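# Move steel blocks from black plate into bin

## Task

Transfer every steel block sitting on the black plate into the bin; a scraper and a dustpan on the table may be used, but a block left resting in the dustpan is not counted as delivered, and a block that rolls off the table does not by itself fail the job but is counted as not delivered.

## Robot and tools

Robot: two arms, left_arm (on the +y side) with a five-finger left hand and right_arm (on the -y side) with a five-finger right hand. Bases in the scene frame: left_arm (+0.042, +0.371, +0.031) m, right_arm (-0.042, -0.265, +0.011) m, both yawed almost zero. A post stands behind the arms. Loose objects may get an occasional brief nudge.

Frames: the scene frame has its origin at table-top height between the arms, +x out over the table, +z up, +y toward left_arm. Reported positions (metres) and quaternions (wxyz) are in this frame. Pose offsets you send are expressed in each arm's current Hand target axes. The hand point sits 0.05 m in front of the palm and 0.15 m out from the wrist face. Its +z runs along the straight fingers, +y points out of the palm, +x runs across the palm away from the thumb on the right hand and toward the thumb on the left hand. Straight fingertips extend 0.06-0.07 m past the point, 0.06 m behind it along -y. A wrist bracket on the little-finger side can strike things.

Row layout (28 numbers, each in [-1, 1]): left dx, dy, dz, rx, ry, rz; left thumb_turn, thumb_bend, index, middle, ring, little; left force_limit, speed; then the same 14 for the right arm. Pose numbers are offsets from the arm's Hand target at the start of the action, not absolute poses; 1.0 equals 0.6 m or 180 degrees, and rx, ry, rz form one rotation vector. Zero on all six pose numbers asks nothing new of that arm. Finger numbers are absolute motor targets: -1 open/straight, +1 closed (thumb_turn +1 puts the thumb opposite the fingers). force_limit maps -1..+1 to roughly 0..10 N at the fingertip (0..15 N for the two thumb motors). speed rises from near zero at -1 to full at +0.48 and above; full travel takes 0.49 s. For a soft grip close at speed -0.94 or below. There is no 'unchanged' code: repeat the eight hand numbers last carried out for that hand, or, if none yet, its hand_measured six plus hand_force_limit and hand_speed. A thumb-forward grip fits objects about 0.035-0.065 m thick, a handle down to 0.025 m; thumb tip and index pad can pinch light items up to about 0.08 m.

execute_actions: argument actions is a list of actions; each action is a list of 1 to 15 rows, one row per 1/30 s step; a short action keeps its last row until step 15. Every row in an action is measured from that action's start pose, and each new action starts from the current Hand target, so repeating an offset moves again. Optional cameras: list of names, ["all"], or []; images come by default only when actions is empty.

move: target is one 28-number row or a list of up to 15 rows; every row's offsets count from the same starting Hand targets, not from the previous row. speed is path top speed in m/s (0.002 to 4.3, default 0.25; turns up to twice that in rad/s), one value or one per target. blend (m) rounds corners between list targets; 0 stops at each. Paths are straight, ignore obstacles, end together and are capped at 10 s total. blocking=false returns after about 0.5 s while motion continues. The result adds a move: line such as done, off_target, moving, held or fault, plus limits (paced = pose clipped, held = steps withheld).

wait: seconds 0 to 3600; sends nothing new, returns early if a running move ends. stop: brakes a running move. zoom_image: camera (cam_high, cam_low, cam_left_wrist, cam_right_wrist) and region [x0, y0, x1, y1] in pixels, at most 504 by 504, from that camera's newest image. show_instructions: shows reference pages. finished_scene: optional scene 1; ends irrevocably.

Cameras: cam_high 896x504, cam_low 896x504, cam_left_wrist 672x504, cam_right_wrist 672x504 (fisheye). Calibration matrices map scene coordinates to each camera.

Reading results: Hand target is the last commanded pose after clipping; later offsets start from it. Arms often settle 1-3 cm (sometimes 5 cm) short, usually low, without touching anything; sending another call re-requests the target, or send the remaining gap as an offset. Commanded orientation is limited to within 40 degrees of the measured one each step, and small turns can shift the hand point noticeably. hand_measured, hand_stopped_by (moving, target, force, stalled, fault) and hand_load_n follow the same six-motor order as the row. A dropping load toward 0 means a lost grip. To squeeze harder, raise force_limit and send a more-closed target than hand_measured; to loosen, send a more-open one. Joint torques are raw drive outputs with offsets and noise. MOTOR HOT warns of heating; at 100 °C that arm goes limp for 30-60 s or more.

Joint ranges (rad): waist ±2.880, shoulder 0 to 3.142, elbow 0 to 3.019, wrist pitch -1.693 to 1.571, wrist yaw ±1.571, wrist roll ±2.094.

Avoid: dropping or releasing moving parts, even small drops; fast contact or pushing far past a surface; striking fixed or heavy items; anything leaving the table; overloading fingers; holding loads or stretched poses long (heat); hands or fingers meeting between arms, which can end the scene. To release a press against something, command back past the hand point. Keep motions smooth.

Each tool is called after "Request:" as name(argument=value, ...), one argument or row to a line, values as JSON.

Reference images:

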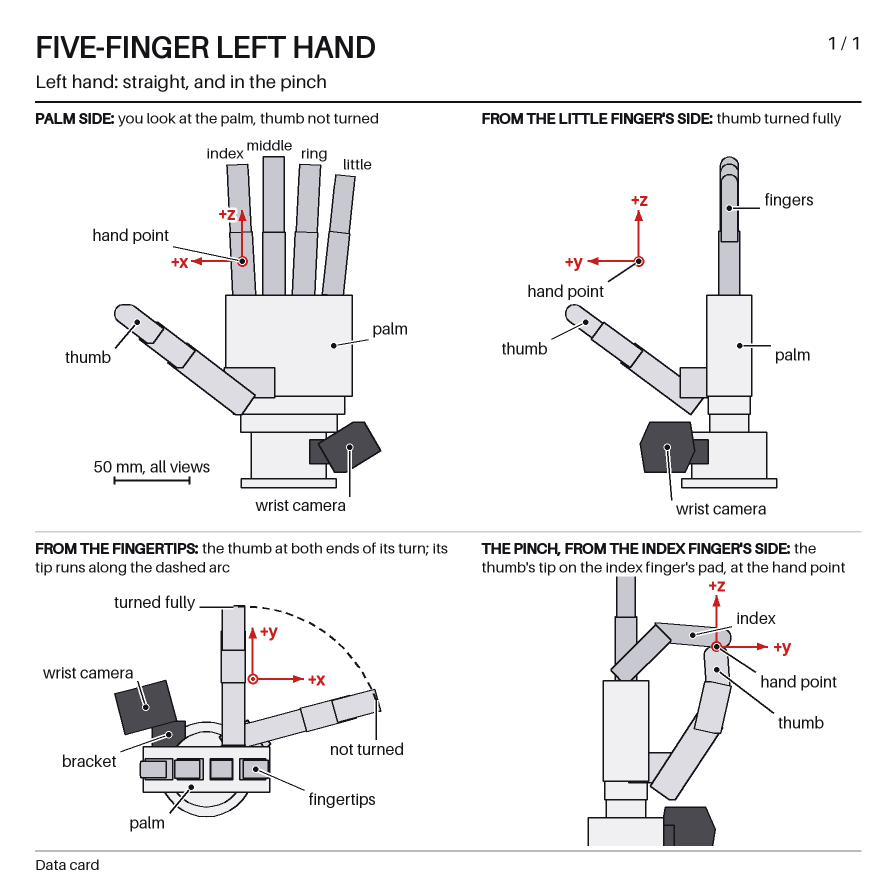

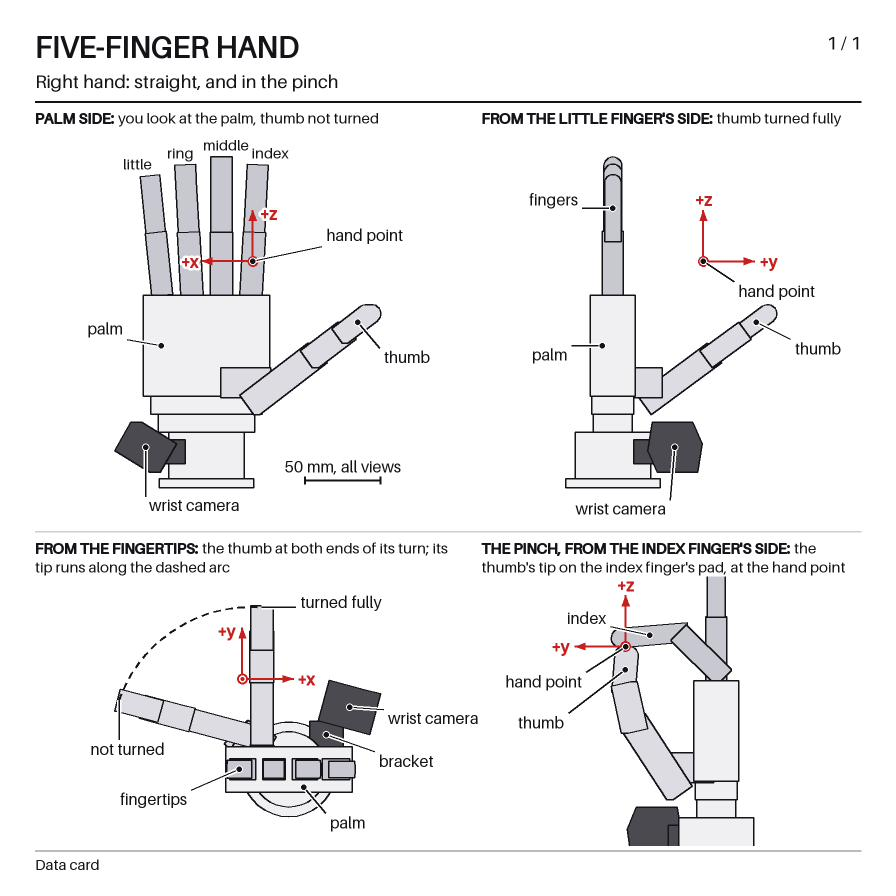

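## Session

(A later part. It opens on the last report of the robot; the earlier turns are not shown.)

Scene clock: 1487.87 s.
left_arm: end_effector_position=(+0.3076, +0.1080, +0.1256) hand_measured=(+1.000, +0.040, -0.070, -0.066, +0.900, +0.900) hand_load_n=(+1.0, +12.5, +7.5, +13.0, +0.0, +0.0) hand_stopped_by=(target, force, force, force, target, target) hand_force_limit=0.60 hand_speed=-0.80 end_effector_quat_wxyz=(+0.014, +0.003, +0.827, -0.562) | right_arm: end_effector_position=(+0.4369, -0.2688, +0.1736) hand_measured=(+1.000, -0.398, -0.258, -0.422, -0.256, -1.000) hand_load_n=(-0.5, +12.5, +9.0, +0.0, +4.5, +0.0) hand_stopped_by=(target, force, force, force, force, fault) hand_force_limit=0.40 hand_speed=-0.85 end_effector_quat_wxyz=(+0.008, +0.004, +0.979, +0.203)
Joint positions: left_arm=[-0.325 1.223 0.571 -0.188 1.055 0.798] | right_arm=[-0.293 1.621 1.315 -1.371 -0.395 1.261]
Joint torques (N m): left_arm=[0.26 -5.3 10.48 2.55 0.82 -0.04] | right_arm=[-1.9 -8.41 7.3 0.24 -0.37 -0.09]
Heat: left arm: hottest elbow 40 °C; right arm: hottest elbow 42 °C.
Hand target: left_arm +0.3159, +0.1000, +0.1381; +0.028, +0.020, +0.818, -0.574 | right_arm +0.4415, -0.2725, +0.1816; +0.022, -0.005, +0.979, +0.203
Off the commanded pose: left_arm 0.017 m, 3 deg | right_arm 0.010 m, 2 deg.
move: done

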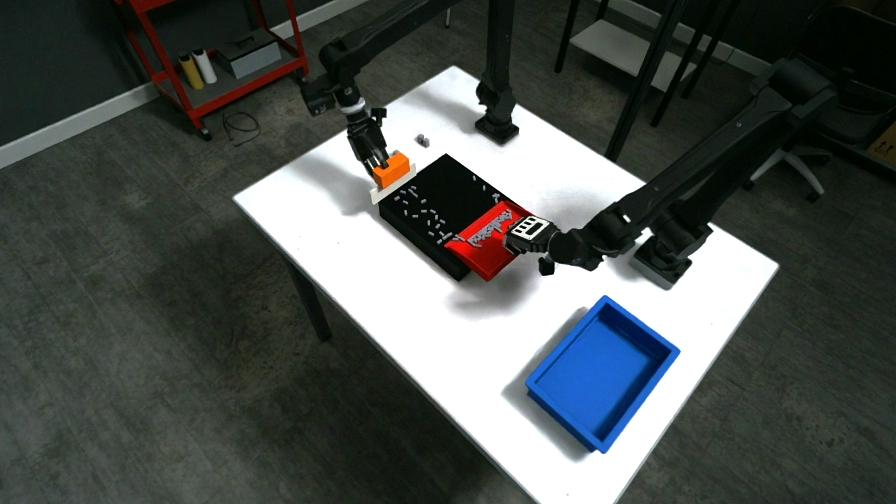

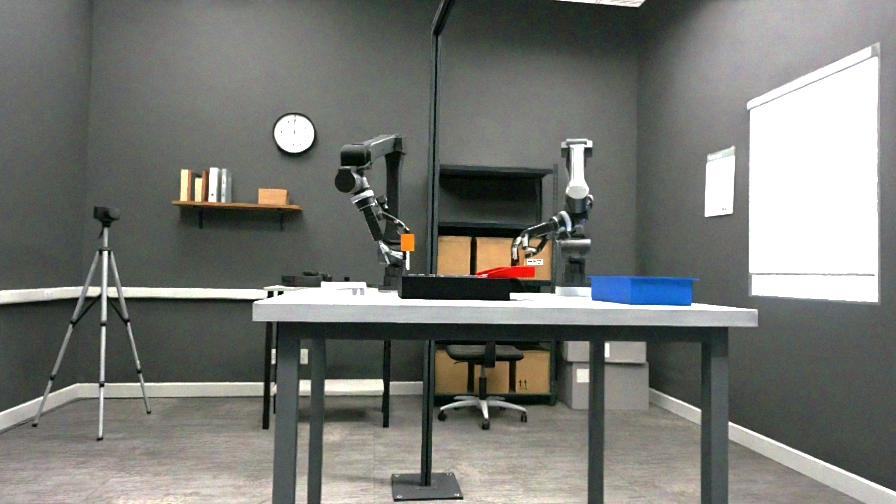

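Request:
execute_actions(
  actions=[],
)

Scene clock: 1508.97 s.
left_arm: end_effector_position=(+0.3076, +0.1080, +0.1256) hand_measured=(+1.000, +0.040, -0.070, -0.066, +0.900, +0.900) hand_load_n=(+1.0, +12.5, +7.5, +13.0, +0.0, -0.5) hand_stopped_by=(target, force, force, force, target, target) hand_force_limit=0.60 hand_speed=-0.80 end_effector_quat_wxyz=(+0.014, +0.003, +0.827, -0.562) | right_arm: end_effector_position=(+0.4369, -0.2688, +0.1736) hand_measured=(+1.000, -0.398, -0.258, -0.422, -0.256, -1.000) hand_load_n=(-0.5, +12.5, +9.0, +0.0, +4.5, +0.0) hand_stopped_by=(target, force, force, force, force, fault) hand_force_limit=0.40 hand_speed=-0.85 end_effector_quat_wxyz=(+0.008, +0.004, +0.979, +0.203)
Joint positions: left_arm=[-0.325 1.223 0.571 -0.188 1.055 0.798] | right_arm=[-0.293 1.621 1.315 -1.371 -0.395 1.261]
Joint velocities: within noise
Joint torques (N m): left_arm=[0.32 -5.25 10.45 2.55 0.83 -0.04] | right_arm=[-1.9 -8.29 7.31 0.24 -0.37 -0.11]
Heat: left arm: hottest elbow 41 °C; right arm: hottest elbow 41 °C.
Hand target: left_arm +0.3159, +0.1000, +0.1381; +0.028, +0.020, +0.818, -0.574 | right_arm +0.4415, -0.2725, +0.1816; +0.022, -0.005, +0.979, +0.203
Off the commanded pose: left_arm 0.017 m, 3 deg | right_arm 0.010 m, 2 deg.
camera_calibration:
cam_left_wrist: T_world_to_cam=[[-0.25013, -0.39709, 0.88304, 0.00983], [-0.83457, 0.55078, 0.01127, 0.19146], [-0.49084, -0.73414, -0.46917, 0.40539]] pos_world=[0.36123, 0.19606, 0.17936]
cam_right_wrist: T_world_to_cam=[[-0.28202, 0.89302, 0.35068, 0.30247], [0.81312, 0.02847, 0.58141, -0.45038], [0.50923, 0.44911, -0.73416, 0.14078]] pos_world=[0.37983, -0.32052, 0.25914]

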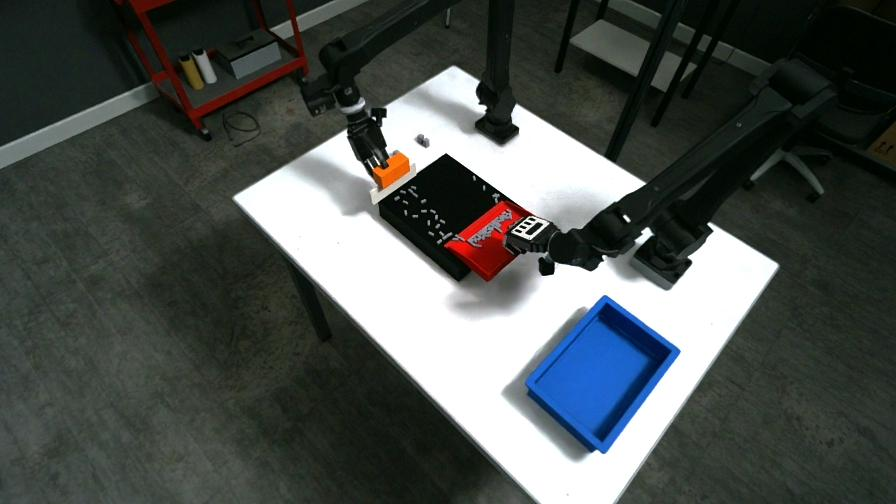

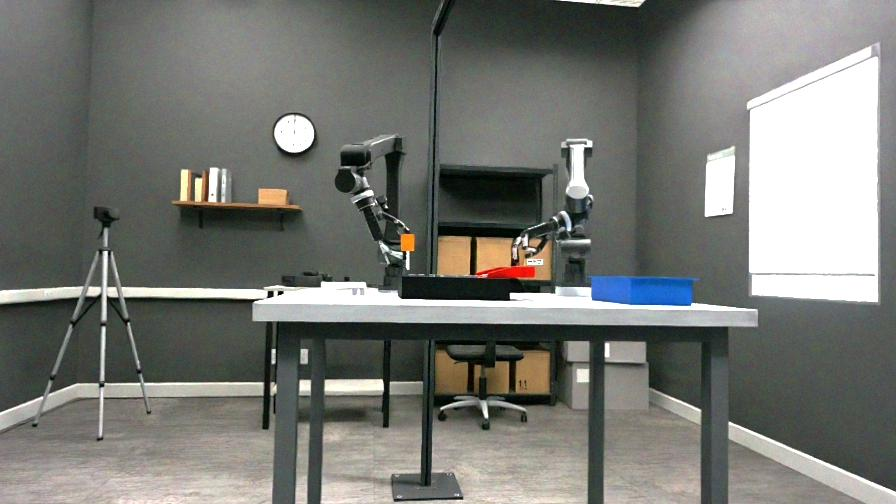

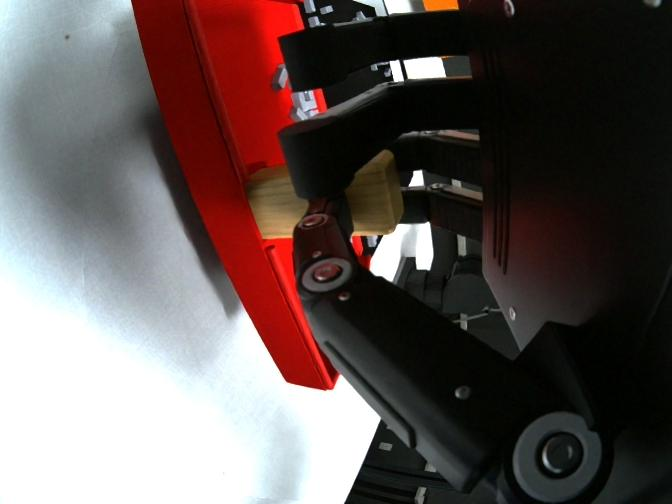

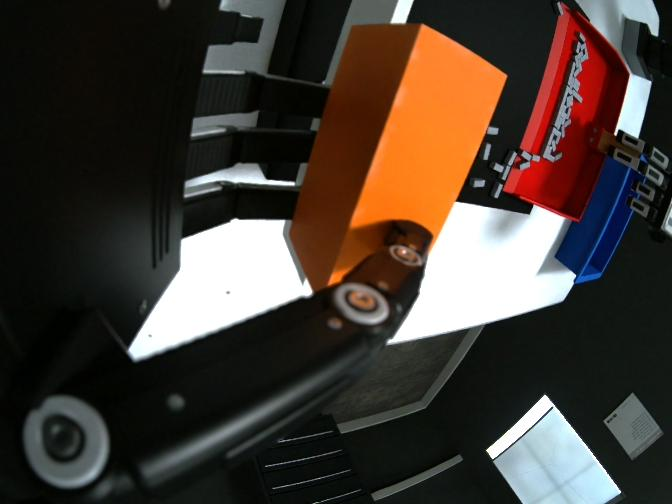

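Request:
zoom_image(
  camera="cam_high",
  region=[350, 140, 560, 290],
)

Scaled by 2.400.

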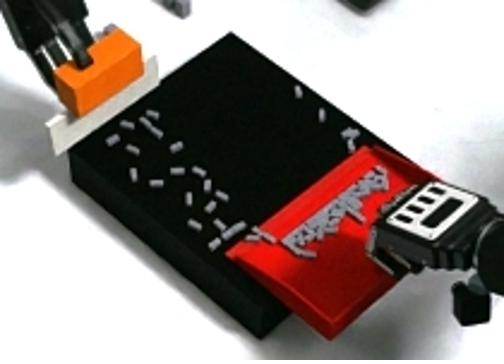

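Request:
zoom_image(
  camera="cam_high",
  region=[360, 140, 460, 220],
)

Request:
zoom_image(
  camera="cam_low",
  region=[370, 220, 550, 310],
)

Request:
zoom_image(
  camera="cam_right_wrist",
  region=[270, 0, 672, 300],
)

Scaled by 5.040.

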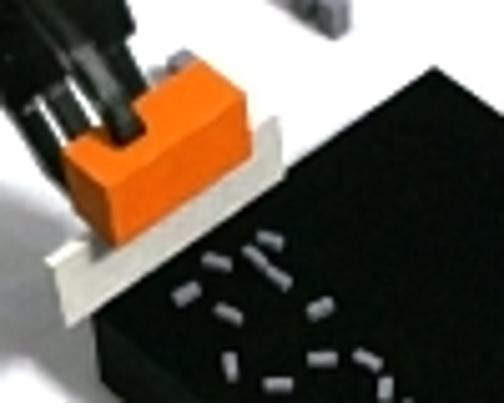

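Scaled by 2.800.

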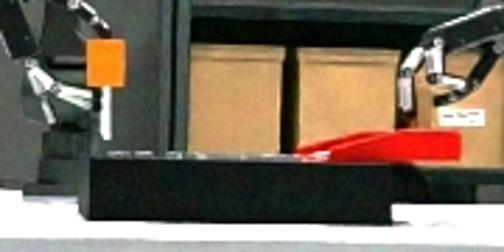

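Scaled by 1.254 from the camera's image (finer frame: 960x720).

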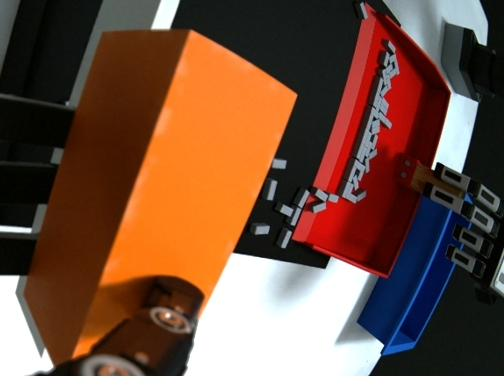

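Request:
move(
  target=[0,0,0,0,0,0,1,0.5,0.7,0.7,0.9,0.9,0.6,-0.8,0.0009,-0.0125,0.0163,0,0,0,1,0.1,0.3,0.3,0.3,-1,0.4,-0.85],
  speed=0.03,
  cameras=["cam_high","cam_low"],
)

Request:
zoom_image(
  camera="cam_high",
  region=[360, 140, 460, 220],
)

Request:
zoom_image(
  camera="cam_low",
  region=[380, 240, 480, 310],
)

Scene clock: 1552.97 s.
left_arm: end_effector_position=(+0.3076, +0.1080, +0.1256) hand_measured=(+1.000, +0.040, -0.070, -0.066, +0.900, +0.900) hand_load_n=(+0.5, +12.5, +7.5, +13.0, +0.0, +0.0) hand_stopped_by=(target, force, force, force, target, target) hand_force_limit=0.60 hand_speed=-0.80 end_effector_quat_wxyz=(+0.014, +0.003, +0.827, -0.562) | right_arm: end_effector_position=(+0.4371, -0.2717, +0.1627) hand_measured=(+1.000, -0.398, -0.258, -0.422, -0.256, -1.000) hand_load_n=(-1.0, +12.5, +9.0, +0.0, +4.5, +0.0) hand_stopped_by=(target, force, force, force, force, fault) hand_force_limit=0.40 hand_speed=-0.85 end_effector_quat_wxyz=(+0.010, +0.003, +0.979, +0.203)
Joint positions: left_arm=[-0.325 1.223 0.571 -0.188 1.055 0.798] | right_arm=[-0.299 1.632 1.298 -1.343 -0.395 1.253]
Joint torques (N m): left_arm=[0.56 -5.19 10.48 2.58 0.83 -0.03] | right_arm=[-1.96 -8.29 7.17 0.27 -0.35 -0.09]
Heat: left arm: hottest elbow 41 °C; right arm: hottest elbow 40 °C.
Hand target: left_arm +0.3159, +0.1000, +0.1381; +0.028, +0.020, +0.818, -0.574 | right_arm +0.4415, -0.2754, +0.1696; +0.022, -0.005, +0.979, +0.203
Off the commanded pose: left_arm 0.017 m, 3 deg | right_arm 0.009 m, 2 deg.
move: done

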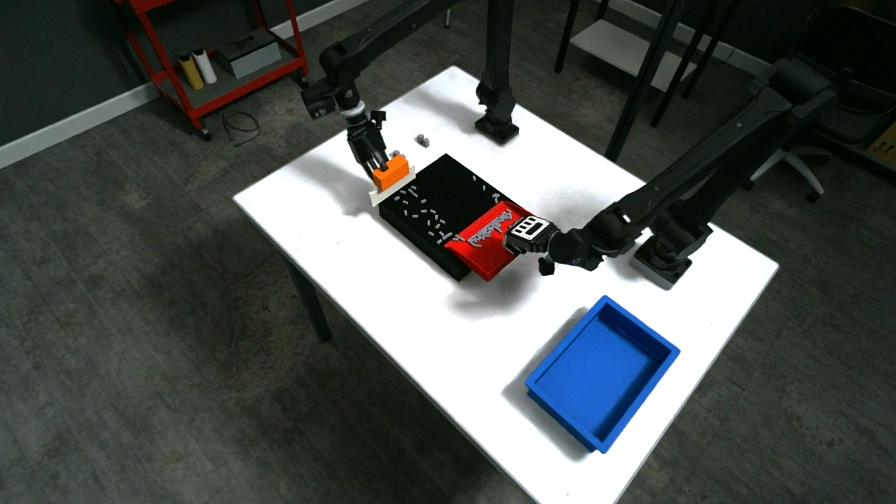

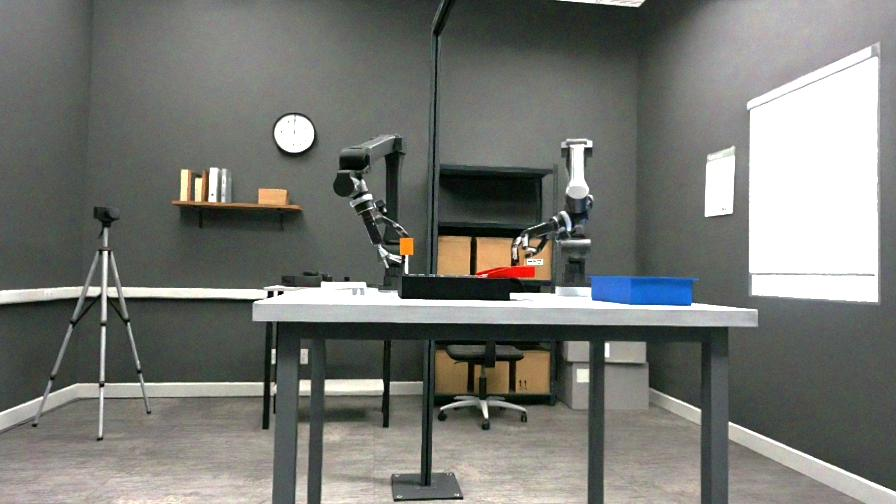

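Scaled by 5.040.

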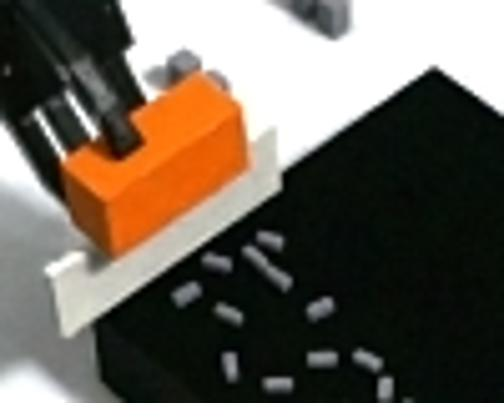

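Scaled by 5.040.

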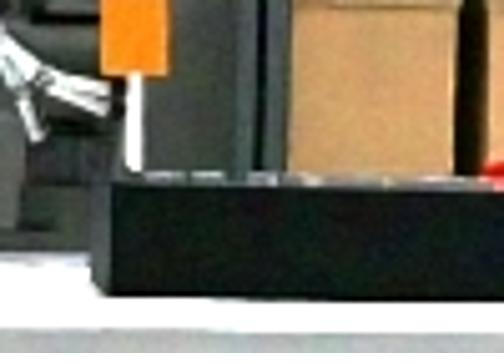

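Request:
move(
  target=[0,0,0,0,0,0,1,0.5,0.7,0.7,0.9,0.9,0.6,-0.8,0.0007,-0.0097,0.014,0,0,0,1,0.1,0.3,0.3,0.3,-1,0.4,-0.85],
  speed=0.03,
  cameras=["cam_high","cam_low"],
)

Request:
zoom_image(
  camera="cam_high",
  region=[360, 140, 460, 220],
)

Request:
zoom_image(
  camera="cam_low",
  region=[380, 240, 480, 310],
)

Scene clock: 1564.47 s.
left_arm: end_effector_position=(+0.3076, +0.1080, +0.1256) hand_measured=(+1.000, +0.040, -0.070, -0.066, +0.900, +0.900) hand_load_n=(+0.5, +12.5, +7.5, +13.0, +0.0, +0.0) hand_stopped_by=(target, force, force, force, target, target) hand_force_limit=0.60 hand_speed=-0.80 end_effector_quat_wxyz=(+0.014, +0.003, +0.827, -0.562) | right_arm: end_effector_position=(+0.4365, -0.2729, +0.1538) hand_measured=(+1.000, -0.398, -0.258, -0.422, -0.256, -1.000) hand_load_n=(-0.5, +12.5, +9.0, +0.0, +4.5, -0.5) hand_stopped_by=(target, force, force, force, force, fault) hand_force_limit=0.40 hand_speed=-0.85 end_effector_quat_wxyz=(+0.012, -0.004, +0.979, +0.202)
Joint positions: left_arm=[-0.325 1.223 0.571 -0.188 1.055 0.798] | right_arm=[-0.302 1.641 1.284 -1.32 -0.395 1.237]
Joint torques (N m): left_arm=[0.38 -5.13 10.43 2.51 0.83 -0.03] | right_arm=[-1.96 -8.29 6.99 0.25 -0.34 -0.09]
Heat: left arm: hottest elbow 41 °C; right arm: hottest elbow 40 °C.
Hand target: left_arm +0.3159, +0.1000, +0.1381; +0.028, +0.020, +0.818, -0.574 | right_arm +0.4415, -0.2774, +0.1596; +0.022, -0.005, +0.979, +0.203
Off the commanded pose: left_arm 0.017 m, 3 deg | right_arm 0.009 m, 1 deg.
move: done

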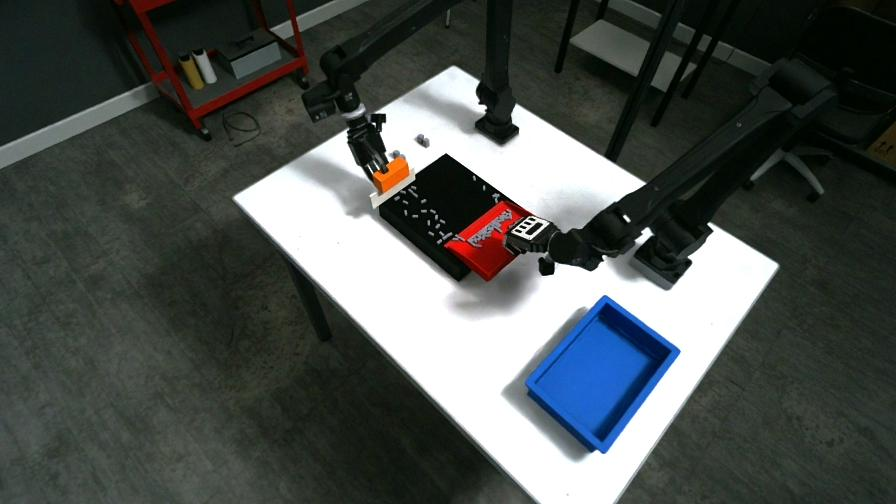

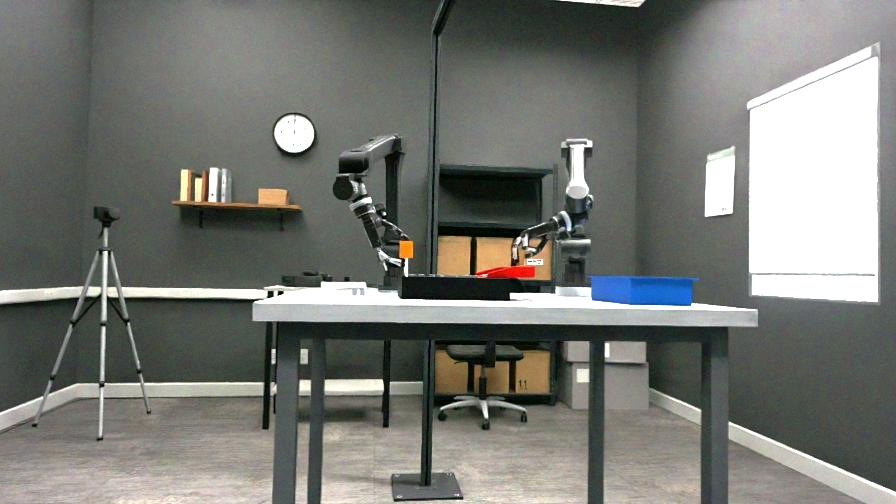

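Scaled by 5.040.

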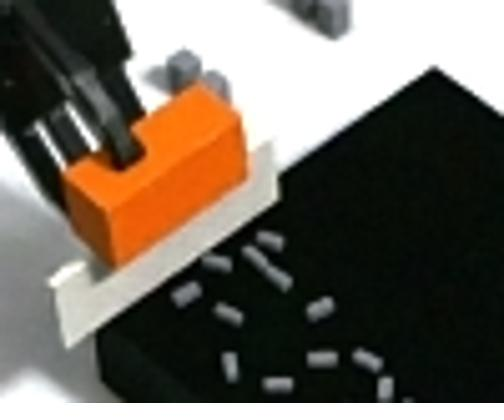

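Scaled by 5.040.

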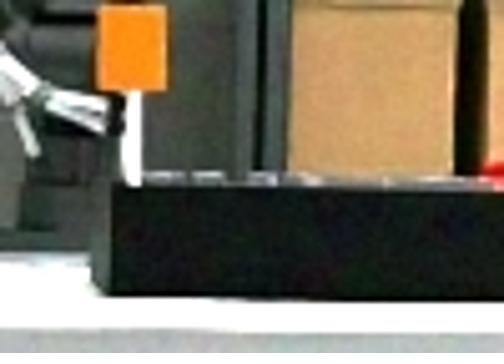

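Request:
zoom_image(
  camera="cam_high",
  region=[410, 190, 510, 270],
)

Scaled by 5.040.

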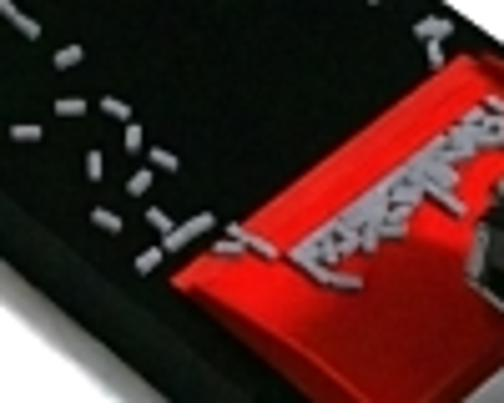

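Request:
move(
  target=[-0.03,0,0,0,0,0,1,0.5,0.7,0.7,0.9,0.9,0.6,-0.8,0,0,0,0,0,0,1,0.1,0.3,0.3,0.3,-1,0.4,-0.85],
  speed=0.03,
  cameras=["cam_high","cam_low"],
)

Request:
zoom_image(
  camera="cam_high",
  region=[410, 190, 510, 270],
)

Scene clock: 1589.77 s.
left_arm: end_effector_position=(+0.3089, +0.1090, +0.1210) hand_measured=(+1.000, +0.038, -0.070, -0.066, +0.900, +0.900) hand_load_n=(+1.5, +14.0, +8.0, +13.0, +0.0, +0.5) hand_stopped_by=(target, force, force, force, target, target) hand_force_limit=0.60 hand_speed=-0.80 end_effector_quat_wxyz=(+0.005, +0.003, +0.824, -0.566) | right_arm: end_effector_position=(+0.4365, -0.2729, +0.1538) hand_measured=(+1.000, -0.398, -0.258, -0.422, -0.256, -1.000) hand_load_n=(-0.5, +12.5, +9.5, +0.0, +4.5, +0.0) hand_stopped_by=(target, force, force, force, force, fault) hand_force_limit=0.40 hand_speed=-0.85 end_effector_quat_wxyz=(+0.012, -0.004, +0.979, +0.202)
Joint positions: left_arm=[-0.314 1.251 0.576 -0.188 1.078 0.812] | right_arm=[-0.302 1.641 1.284 -1.32 -0.395 1.237]
Joint torques (N m): left_arm=[1.44 -3.84 14.06 1.44 0.5 0.19] | right_arm=[-1.79 -8.18 7.01 0.28 -0.33 -0.09]
Heat: left arm: hottest elbow 41 °C; right arm: hottest elbow 40 °C.
Hand target: left_arm +0.3338, +0.1000, +0.1393; +0.028, +0.020, +0.818, -0.574 | right_arm +0.4415, -0.2774, +0.1596; +0.022, -0.005, +0.979, +0.203
Off the commanded pose: left_arm 0.032 m, 4 deg | right_arm 0.009 m, 1 deg.
move: off_target (left_arm)

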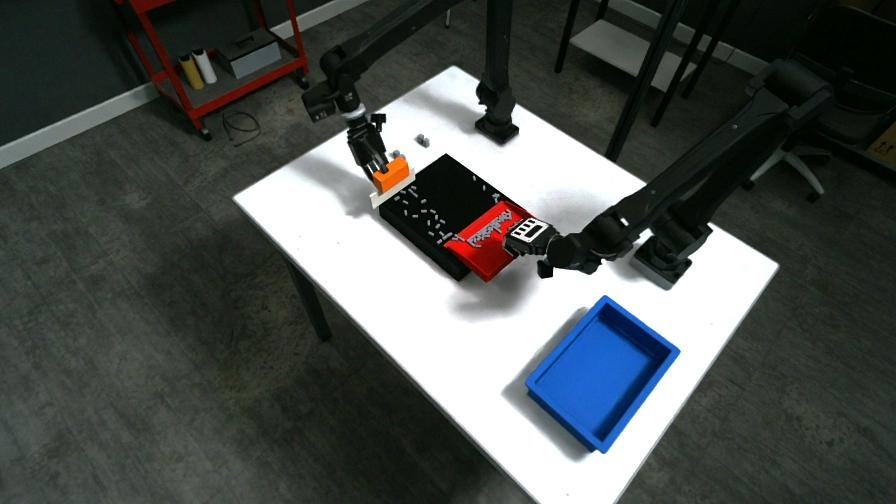

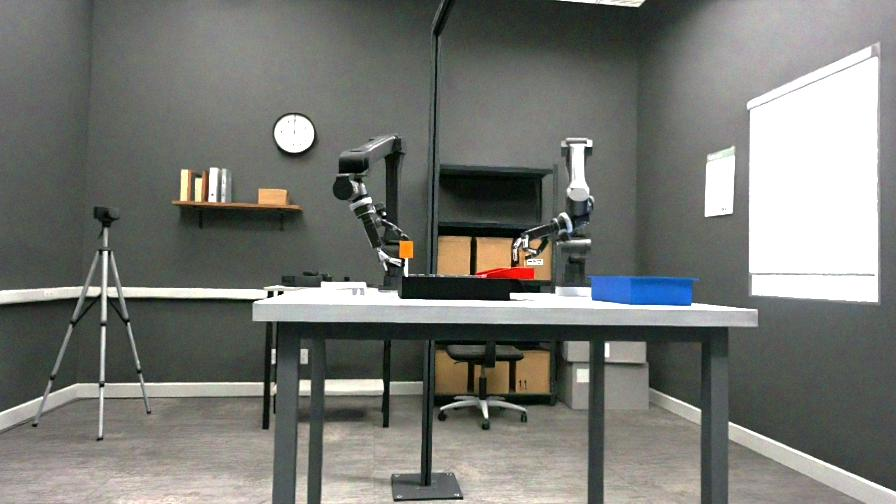

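Scaled by 5.040.

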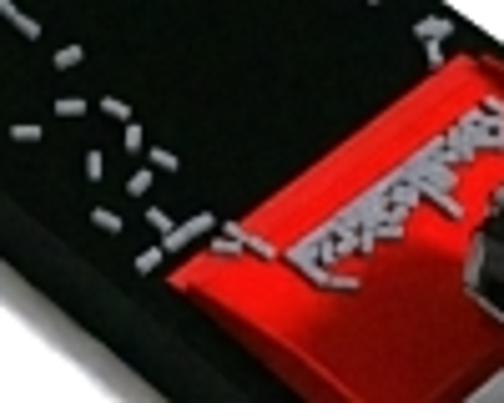

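Request:
move(
  target=[0,-0.0188,-0.0068,0,0,0,1,0.5,0.7,0.7,0.9,0.9,0.6,-0.8,0,0,0,0,0,0,1,0.1,0.3,0.3,0.3,-1,0.4,-0.85],
  speed=0.03,
  cameras=["cam_high","cam_low"],
)

Request:
zoom_image(
  camera="cam_high",
  region=[410, 190, 510, 270],
)

Request:
zoom_image(
  camera="cam_low",
  region=[440, 240, 560, 310],
)

Scene clock: 1595.73 s.
left_arm: end_effector_position=(+0.3096, +0.1082, +0.1230) hand_measured=(+1.000, +0.038, -0.070, -0.066, +0.900, +0.900) hand_load_n=(+1.5, +13.5, +8.0, +13.0, +0.0, +0.0) hand_stopped_by=(target, force, force, force, target, target) hand_force_limit=0.60 hand_speed=-0.80 end_effector_quat_wxyz=(+0.003, +0.003, +0.826, -0.564) | right_arm: end_effector_position=(+0.4365, -0.2729, +0.1538) hand_measured=(+1.000, -0.398, -0.258, -0.422, -0.256, -1.000) hand_load_n=(-0.5, +12.5, +9.0, +0.0, +4.5, +0.0) hand_stopped_by=(target, force, force, force, force, fault) hand_force_limit=0.40 hand_speed=-0.85 end_effector_quat_wxyz=(+0.012, -0.004, +0.979, +0.202)
Joint positions: left_arm=[-0.317 1.251 0.587 -0.208 1.075 0.817] | right_arm=[-0.302 1.641 1.284 -1.32 -0.395 1.237]
Joint torques (N m): left_arm=[1.03 -6.36 14.5 0.65 0.56 0.11] | right_arm=[-1.96 -8.23 7.01 0.23 -0.34 -0.09]
Heat: left arm: hottest elbow 42 °C; right arm: hottest elbow 40 °C.
Hand target: left_arm +0.3330, +0.1000, +0.1513; +0.028, +0.020, +0.818, -0.574 | right_arm +0.4415, -0.2774, +0.1596; +0.022, -0.005, +0.979, +0.203
Off the commanded pose: left_arm 0.038 m, 4 deg | right_arm 0.009 m, 1 deg.
move: off_target (left_arm)

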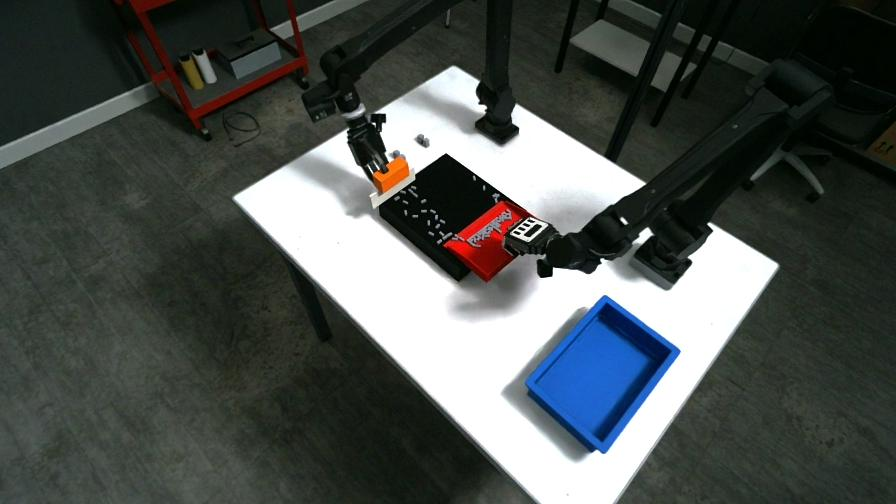

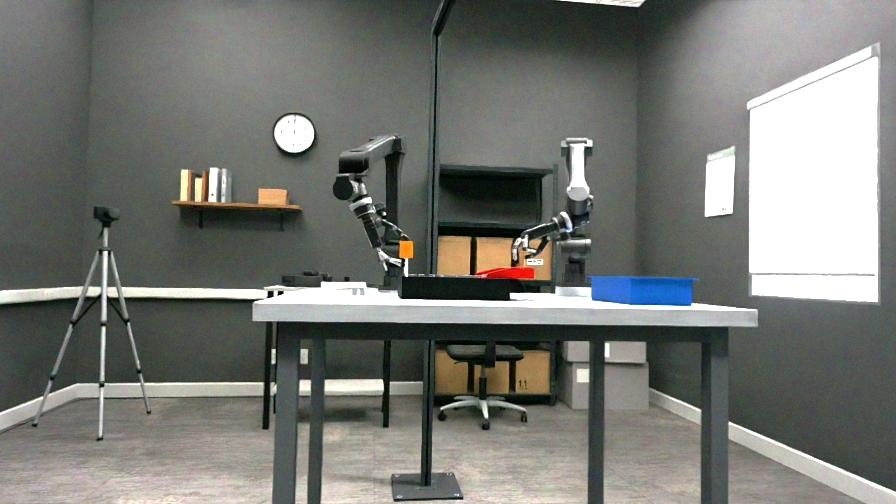

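Scaled by 5.040.

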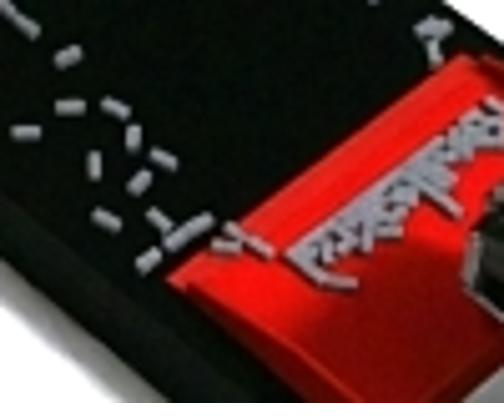

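Scaled by 4.200.

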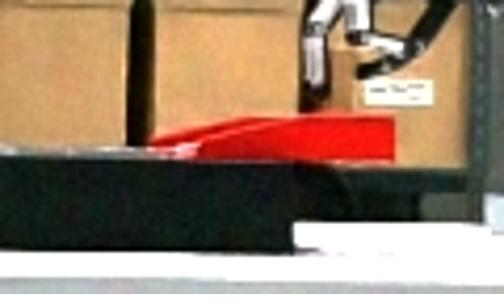

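Request:
execute_actions(
  actions=[
    [[0,0,0,0,0,0,1,0.5,0.7,0.7,0.9,0.9,0.6,-0.8,0,0,0,0,0,0,1,0.1,0.3,0.3,0.3,-1,0.4,-0.85]],
  ],
  cameras=["cam_high"],
)

Request:
zoom_image(
  camera="cam_high",
  region=[410, 190, 510, 270],
)

Scene clock: 1599.80 s.
left_arm: end_effector_position=(+0.3096, +0.1082, +0.1230) hand_measured=(+1.000, +0.038, -0.070, -0.066, +0.900, +0.900) hand_load_n=(+2.0, +14.0, +8.0, +13.0, +0.0, +0.0) hand_stopped_by=(target, force, force, force, target, target) hand_force_limit=0.60 hand_speed=-0.80 end_effector_quat_wxyz=(+0.003, +0.003, +0.826, -0.564) | right_arm: end_effector_position=(+0.4365, -0.2729, +0.1538) hand_measured=(+1.000, -0.398, -0.258, -0.422, -0.256, -1.000) hand_load_n=(-1.0, +12.5, +9.0, +0.0, +4.5, +0.0) hand_stopped_by=(target, force, force, force, force, fault) hand_force_limit=0.40 hand_speed=-0.85 end_effector_quat_wxyz=(+0.012, -0.004, +0.979, +0.202)
Joint positions: left_arm=[-0.317 1.251 0.587 -0.208 1.075 0.817] | right_arm=[-0.302 1.641 1.284 -1.32 -0.395 1.237]
Joint torques (N m): left_arm=[1.14 -6.24 14.6 0.66 0.56 0.1] | right_arm=[-1.9 -8.23 7.02 0.25 -0.34 -0.08]
Heat: left arm: hottest elbow 42 °C; right arm: hottest elbow 40 °C.
Hand target: left_arm +0.3330, +0.1000, +0.1513; +0.028, +0.020, +0.818, -0.574 | right_arm +0.4415, -0.2774, +0.1596; +0.022, -0.005, +0.979, +0.203
Off the commanded pose: left_arm 0.038 m, 4 deg | right_arm 0.009 m, 1 deg.
Step readings (end_effector_position of left_arm | right_arm):
0: (+0.3096, +0.1082, +0.1230) | (+0.4365, -0.2729, +0.1538)
1: (+0.3096, +0.1082, +0.1230) | (+0.4365, -0.2729, +0.1538)
2: (+0.3096, +0.1082, +0.1230) | (+0.4365, -0.2729, +0.1538)
4: (+0.3096, +0.1082, +0.1230) | (+0.4365, -0.2729, +0.1538)
8: (+0.3096, +0.1082, +0.1230) | (+0.4365, -0.2729, +0.1538)
15: (+0.3096, +0.1082, +0.1230) | (+0.4365, -0.2729, +0.1538)

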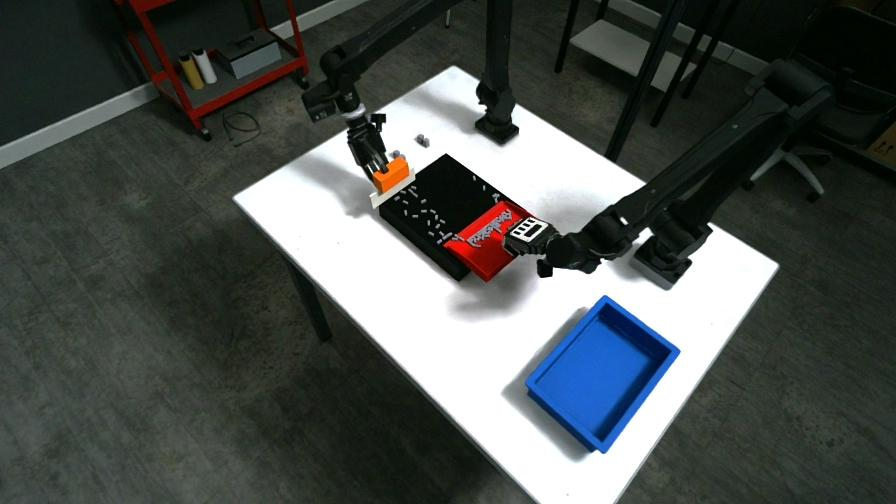

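Scaled by 5.040.

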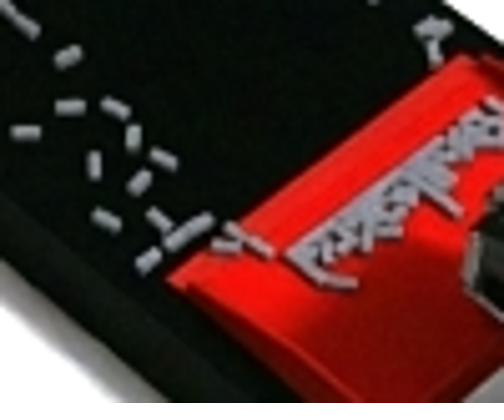

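Request:
move(
  target=[-0.012,-0.015,-0.0055,0,0,0,1,0.5,0.7,0.7,0.9,0.9,0.6,-0.8,0,0,0,0,0,0,1,0.1,0.3,0.3,0.3,-1,0.4,-0.85],
  speed=0.05,
  cameras=["cam_high","cam_low"],
)

Request:
zoom_image(
  camera="cam_high",
  region=[410, 190, 510, 270],
)

Request:
zoom_image(
  camera="cam_low",
  region=[440, 240, 560, 310],
)

Scene clock: 1604.23 s.
left_arm: end_effector_position=(+0.3098, +0.1066, +0.1273) hand_measured=(+1.000, +0.038, -0.070, -0.066, +0.900, +0.900) hand_load_n=(+1.5, +12.0, +8.0, +13.0, +0.0, +0.0) hand_stopped_by=(target, force, force, force, target, target) hand_force_limit=0.60 hand_speed=-0.80 end_effector_quat_wxyz=(-0.003, +0.005, +0.828, -0.560) | right_arm: end_effector_position=(+0.4365, -0.2729, +0.1538) hand_measured=(+1.000, -0.398, -0.258, -0.422, -0.256, -1.000) hand_load_n=(-1.0, +12.5, +9.0, +0.0, +4.5, +0.0) hand_stopped_by=(target, force, force, force, force, fault) hand_force_limit=0.40 hand_speed=-0.85 end_effector_quat_wxyz=(+0.012, -0.004, +0.979, +0.202)
Joint positions: left_arm=[-0.323 1.251 0.608 -0.252 1.073 0.832] | right_arm=[-0.302 1.641 1.284 -1.32 -0.395 1.237]
Joint torques (N m): left_arm=[1.32 -6.65 15.53 0.72 0.85 0.05] | right_arm=[-1.85 -8.06 7.02 0.25 -0.34 -0.08]
Heat: left arm: hottest elbow 42 °C; right arm: hottest elbow 40 °C.
Hand target: left_arm +0.3395, +0.1000, +0.1613; +0.028, +0.020, +0.818, -0.574 | right_arm +0.4415, -0.2774, +0.1596; +0.022, -0.005, +0.979, +0.203
Off the commanded pose: left_arm 0.046 m, 4 deg | right_arm 0.009 m, 1 deg.
move: off_target (left_arm)

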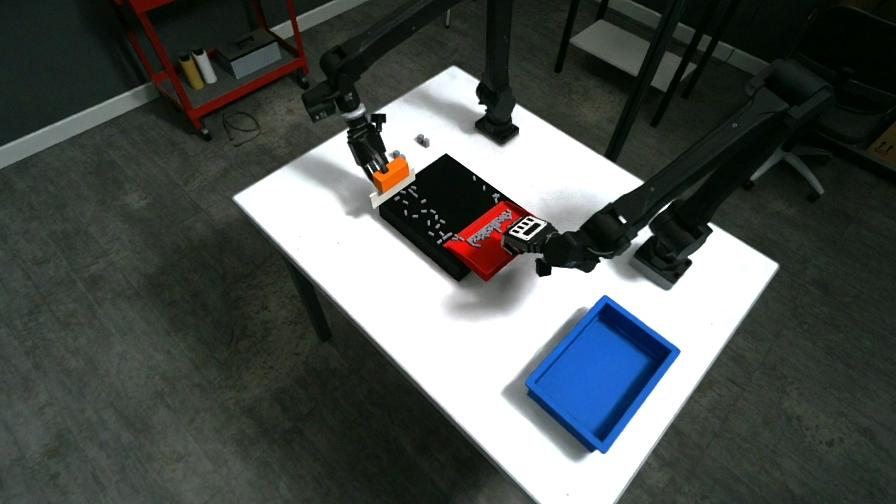

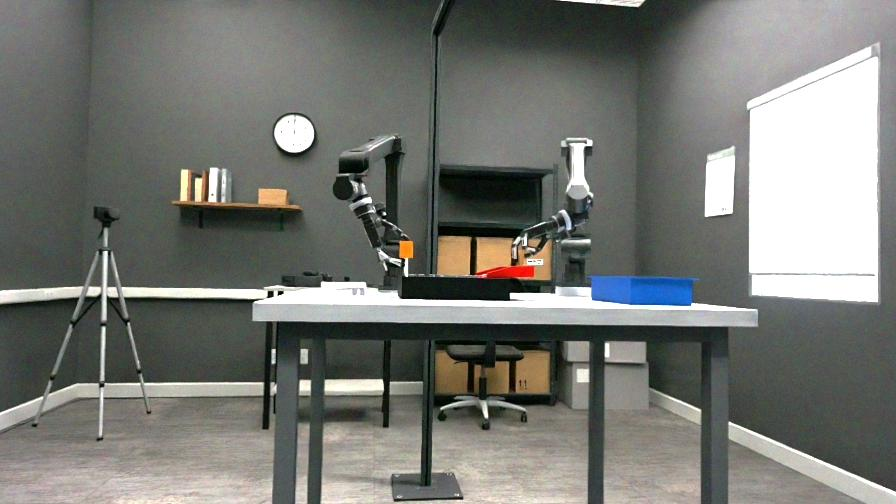

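Scaled by 5.040.

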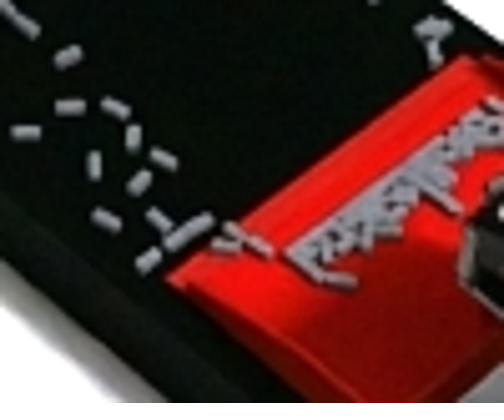

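Scaled by 4.200.

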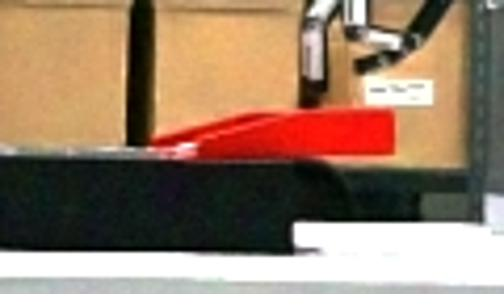

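Request:
move(
  target=[0.0325,0.0328,0.0137,0,0,0,1,0.5,0.7,0.7,0.9,0.9,0.6,-0.8,0,0,0,0,0,0,1,0.1,0.3,0.3,0.3,-1,0.4,-0.85],
  speed=0.03,
  cameras=["cam_high","cam_low"],
)

Request:
zoom_image(
  camera="cam_high",
  region=[410, 190, 510, 270],
)

Request:
zoom_image(
  camera="cam_low",
  region=[440, 240, 560, 310],
)

Scene clock: 1613.87 s.
left_arm: end_effector_position=(+0.3143, +0.1064, +0.1249) hand_measured=(+1.000, +0.038, -0.070, -0.066, +0.900, +0.900) hand_load_n=(+0.0, +13.0, +7.0, +13.5, +0.0, +0.0) hand_stopped_by=(target, force, force, force, target, target) hand_force_limit=0.60 hand_speed=-0.80 end_effector_quat_wxyz=(+0.009, +0.001, +0.826, -0.563) | right_arm: end_effector_position=(+0.4365, -0.2729, +0.1538) hand_measured=(+1.000, -0.398, -0.258, -0.422, -0.256, -1.000) hand_load_n=(-1.0, +12.5, +9.0, +0.0, +4.5, +0.0) hand_stopped_by=(target, force, force, force, force, fault) hand_force_limit=0.40 hand_speed=-0.85 end_effector_quat_wxyz=(+0.012, -0.004, +0.979, +0.202)
Joint positions: left_arm=[-0.32 1.251 0.591 -0.191 1.063 0.801] | right_arm=[-0.302 1.641 1.284 -1.32 -0.395 1.237]
Joint torques (N m): left_arm=[0.38 -6.48 9.99 2.48 0.65 -0.04] | right_arm=[-1.85 -8.12 7.04 0.27 -0.34 -0.08]
Heat: left arm: hottest elbow 42 °C; right arm: hottest elbow 40 °C.
Hand target: left_arm +0.3215, +0.0990, +0.1387; +0.028, +0.020, +0.818, -0.574 | right_arm +0.4415, -0.2774, +0.1596; +0.022, -0.005, +0.979, +0.203
Off the commanded pose: left_arm 0.017 m, 3 deg | right_arm 0.009 m, 1 deg.
move: off_target (left_arm)

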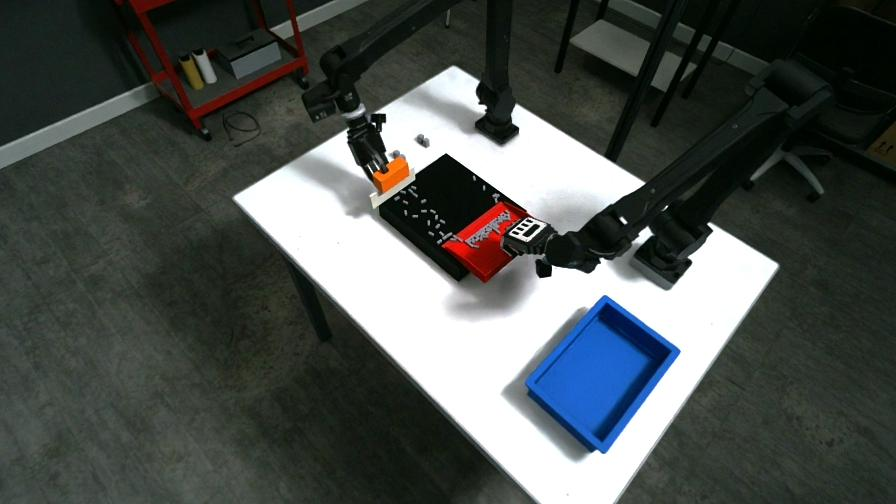

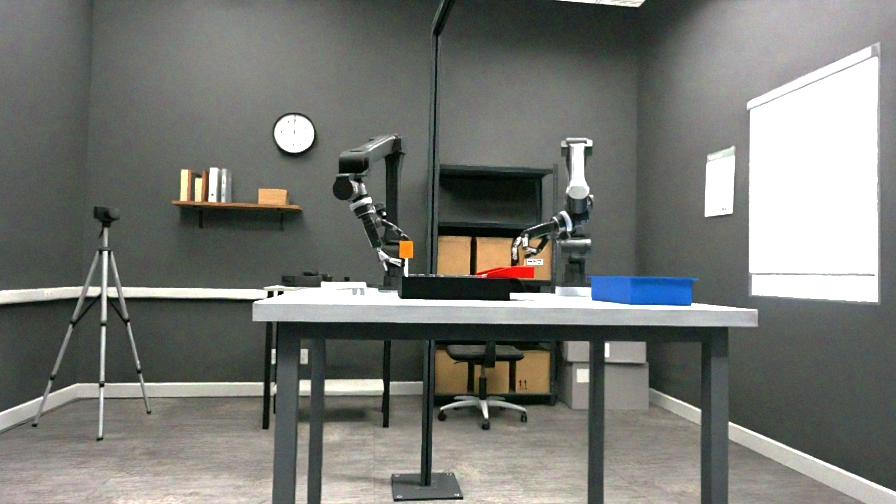

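Scaled by 5.040.

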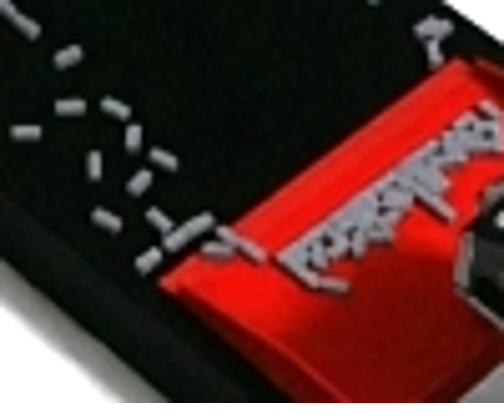

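Scaled by 4.200.

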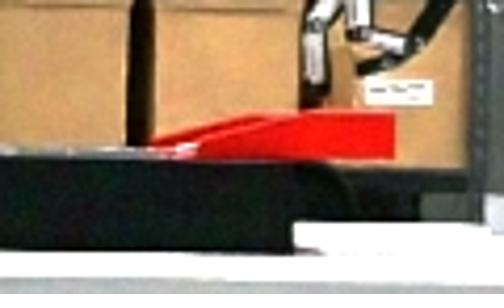

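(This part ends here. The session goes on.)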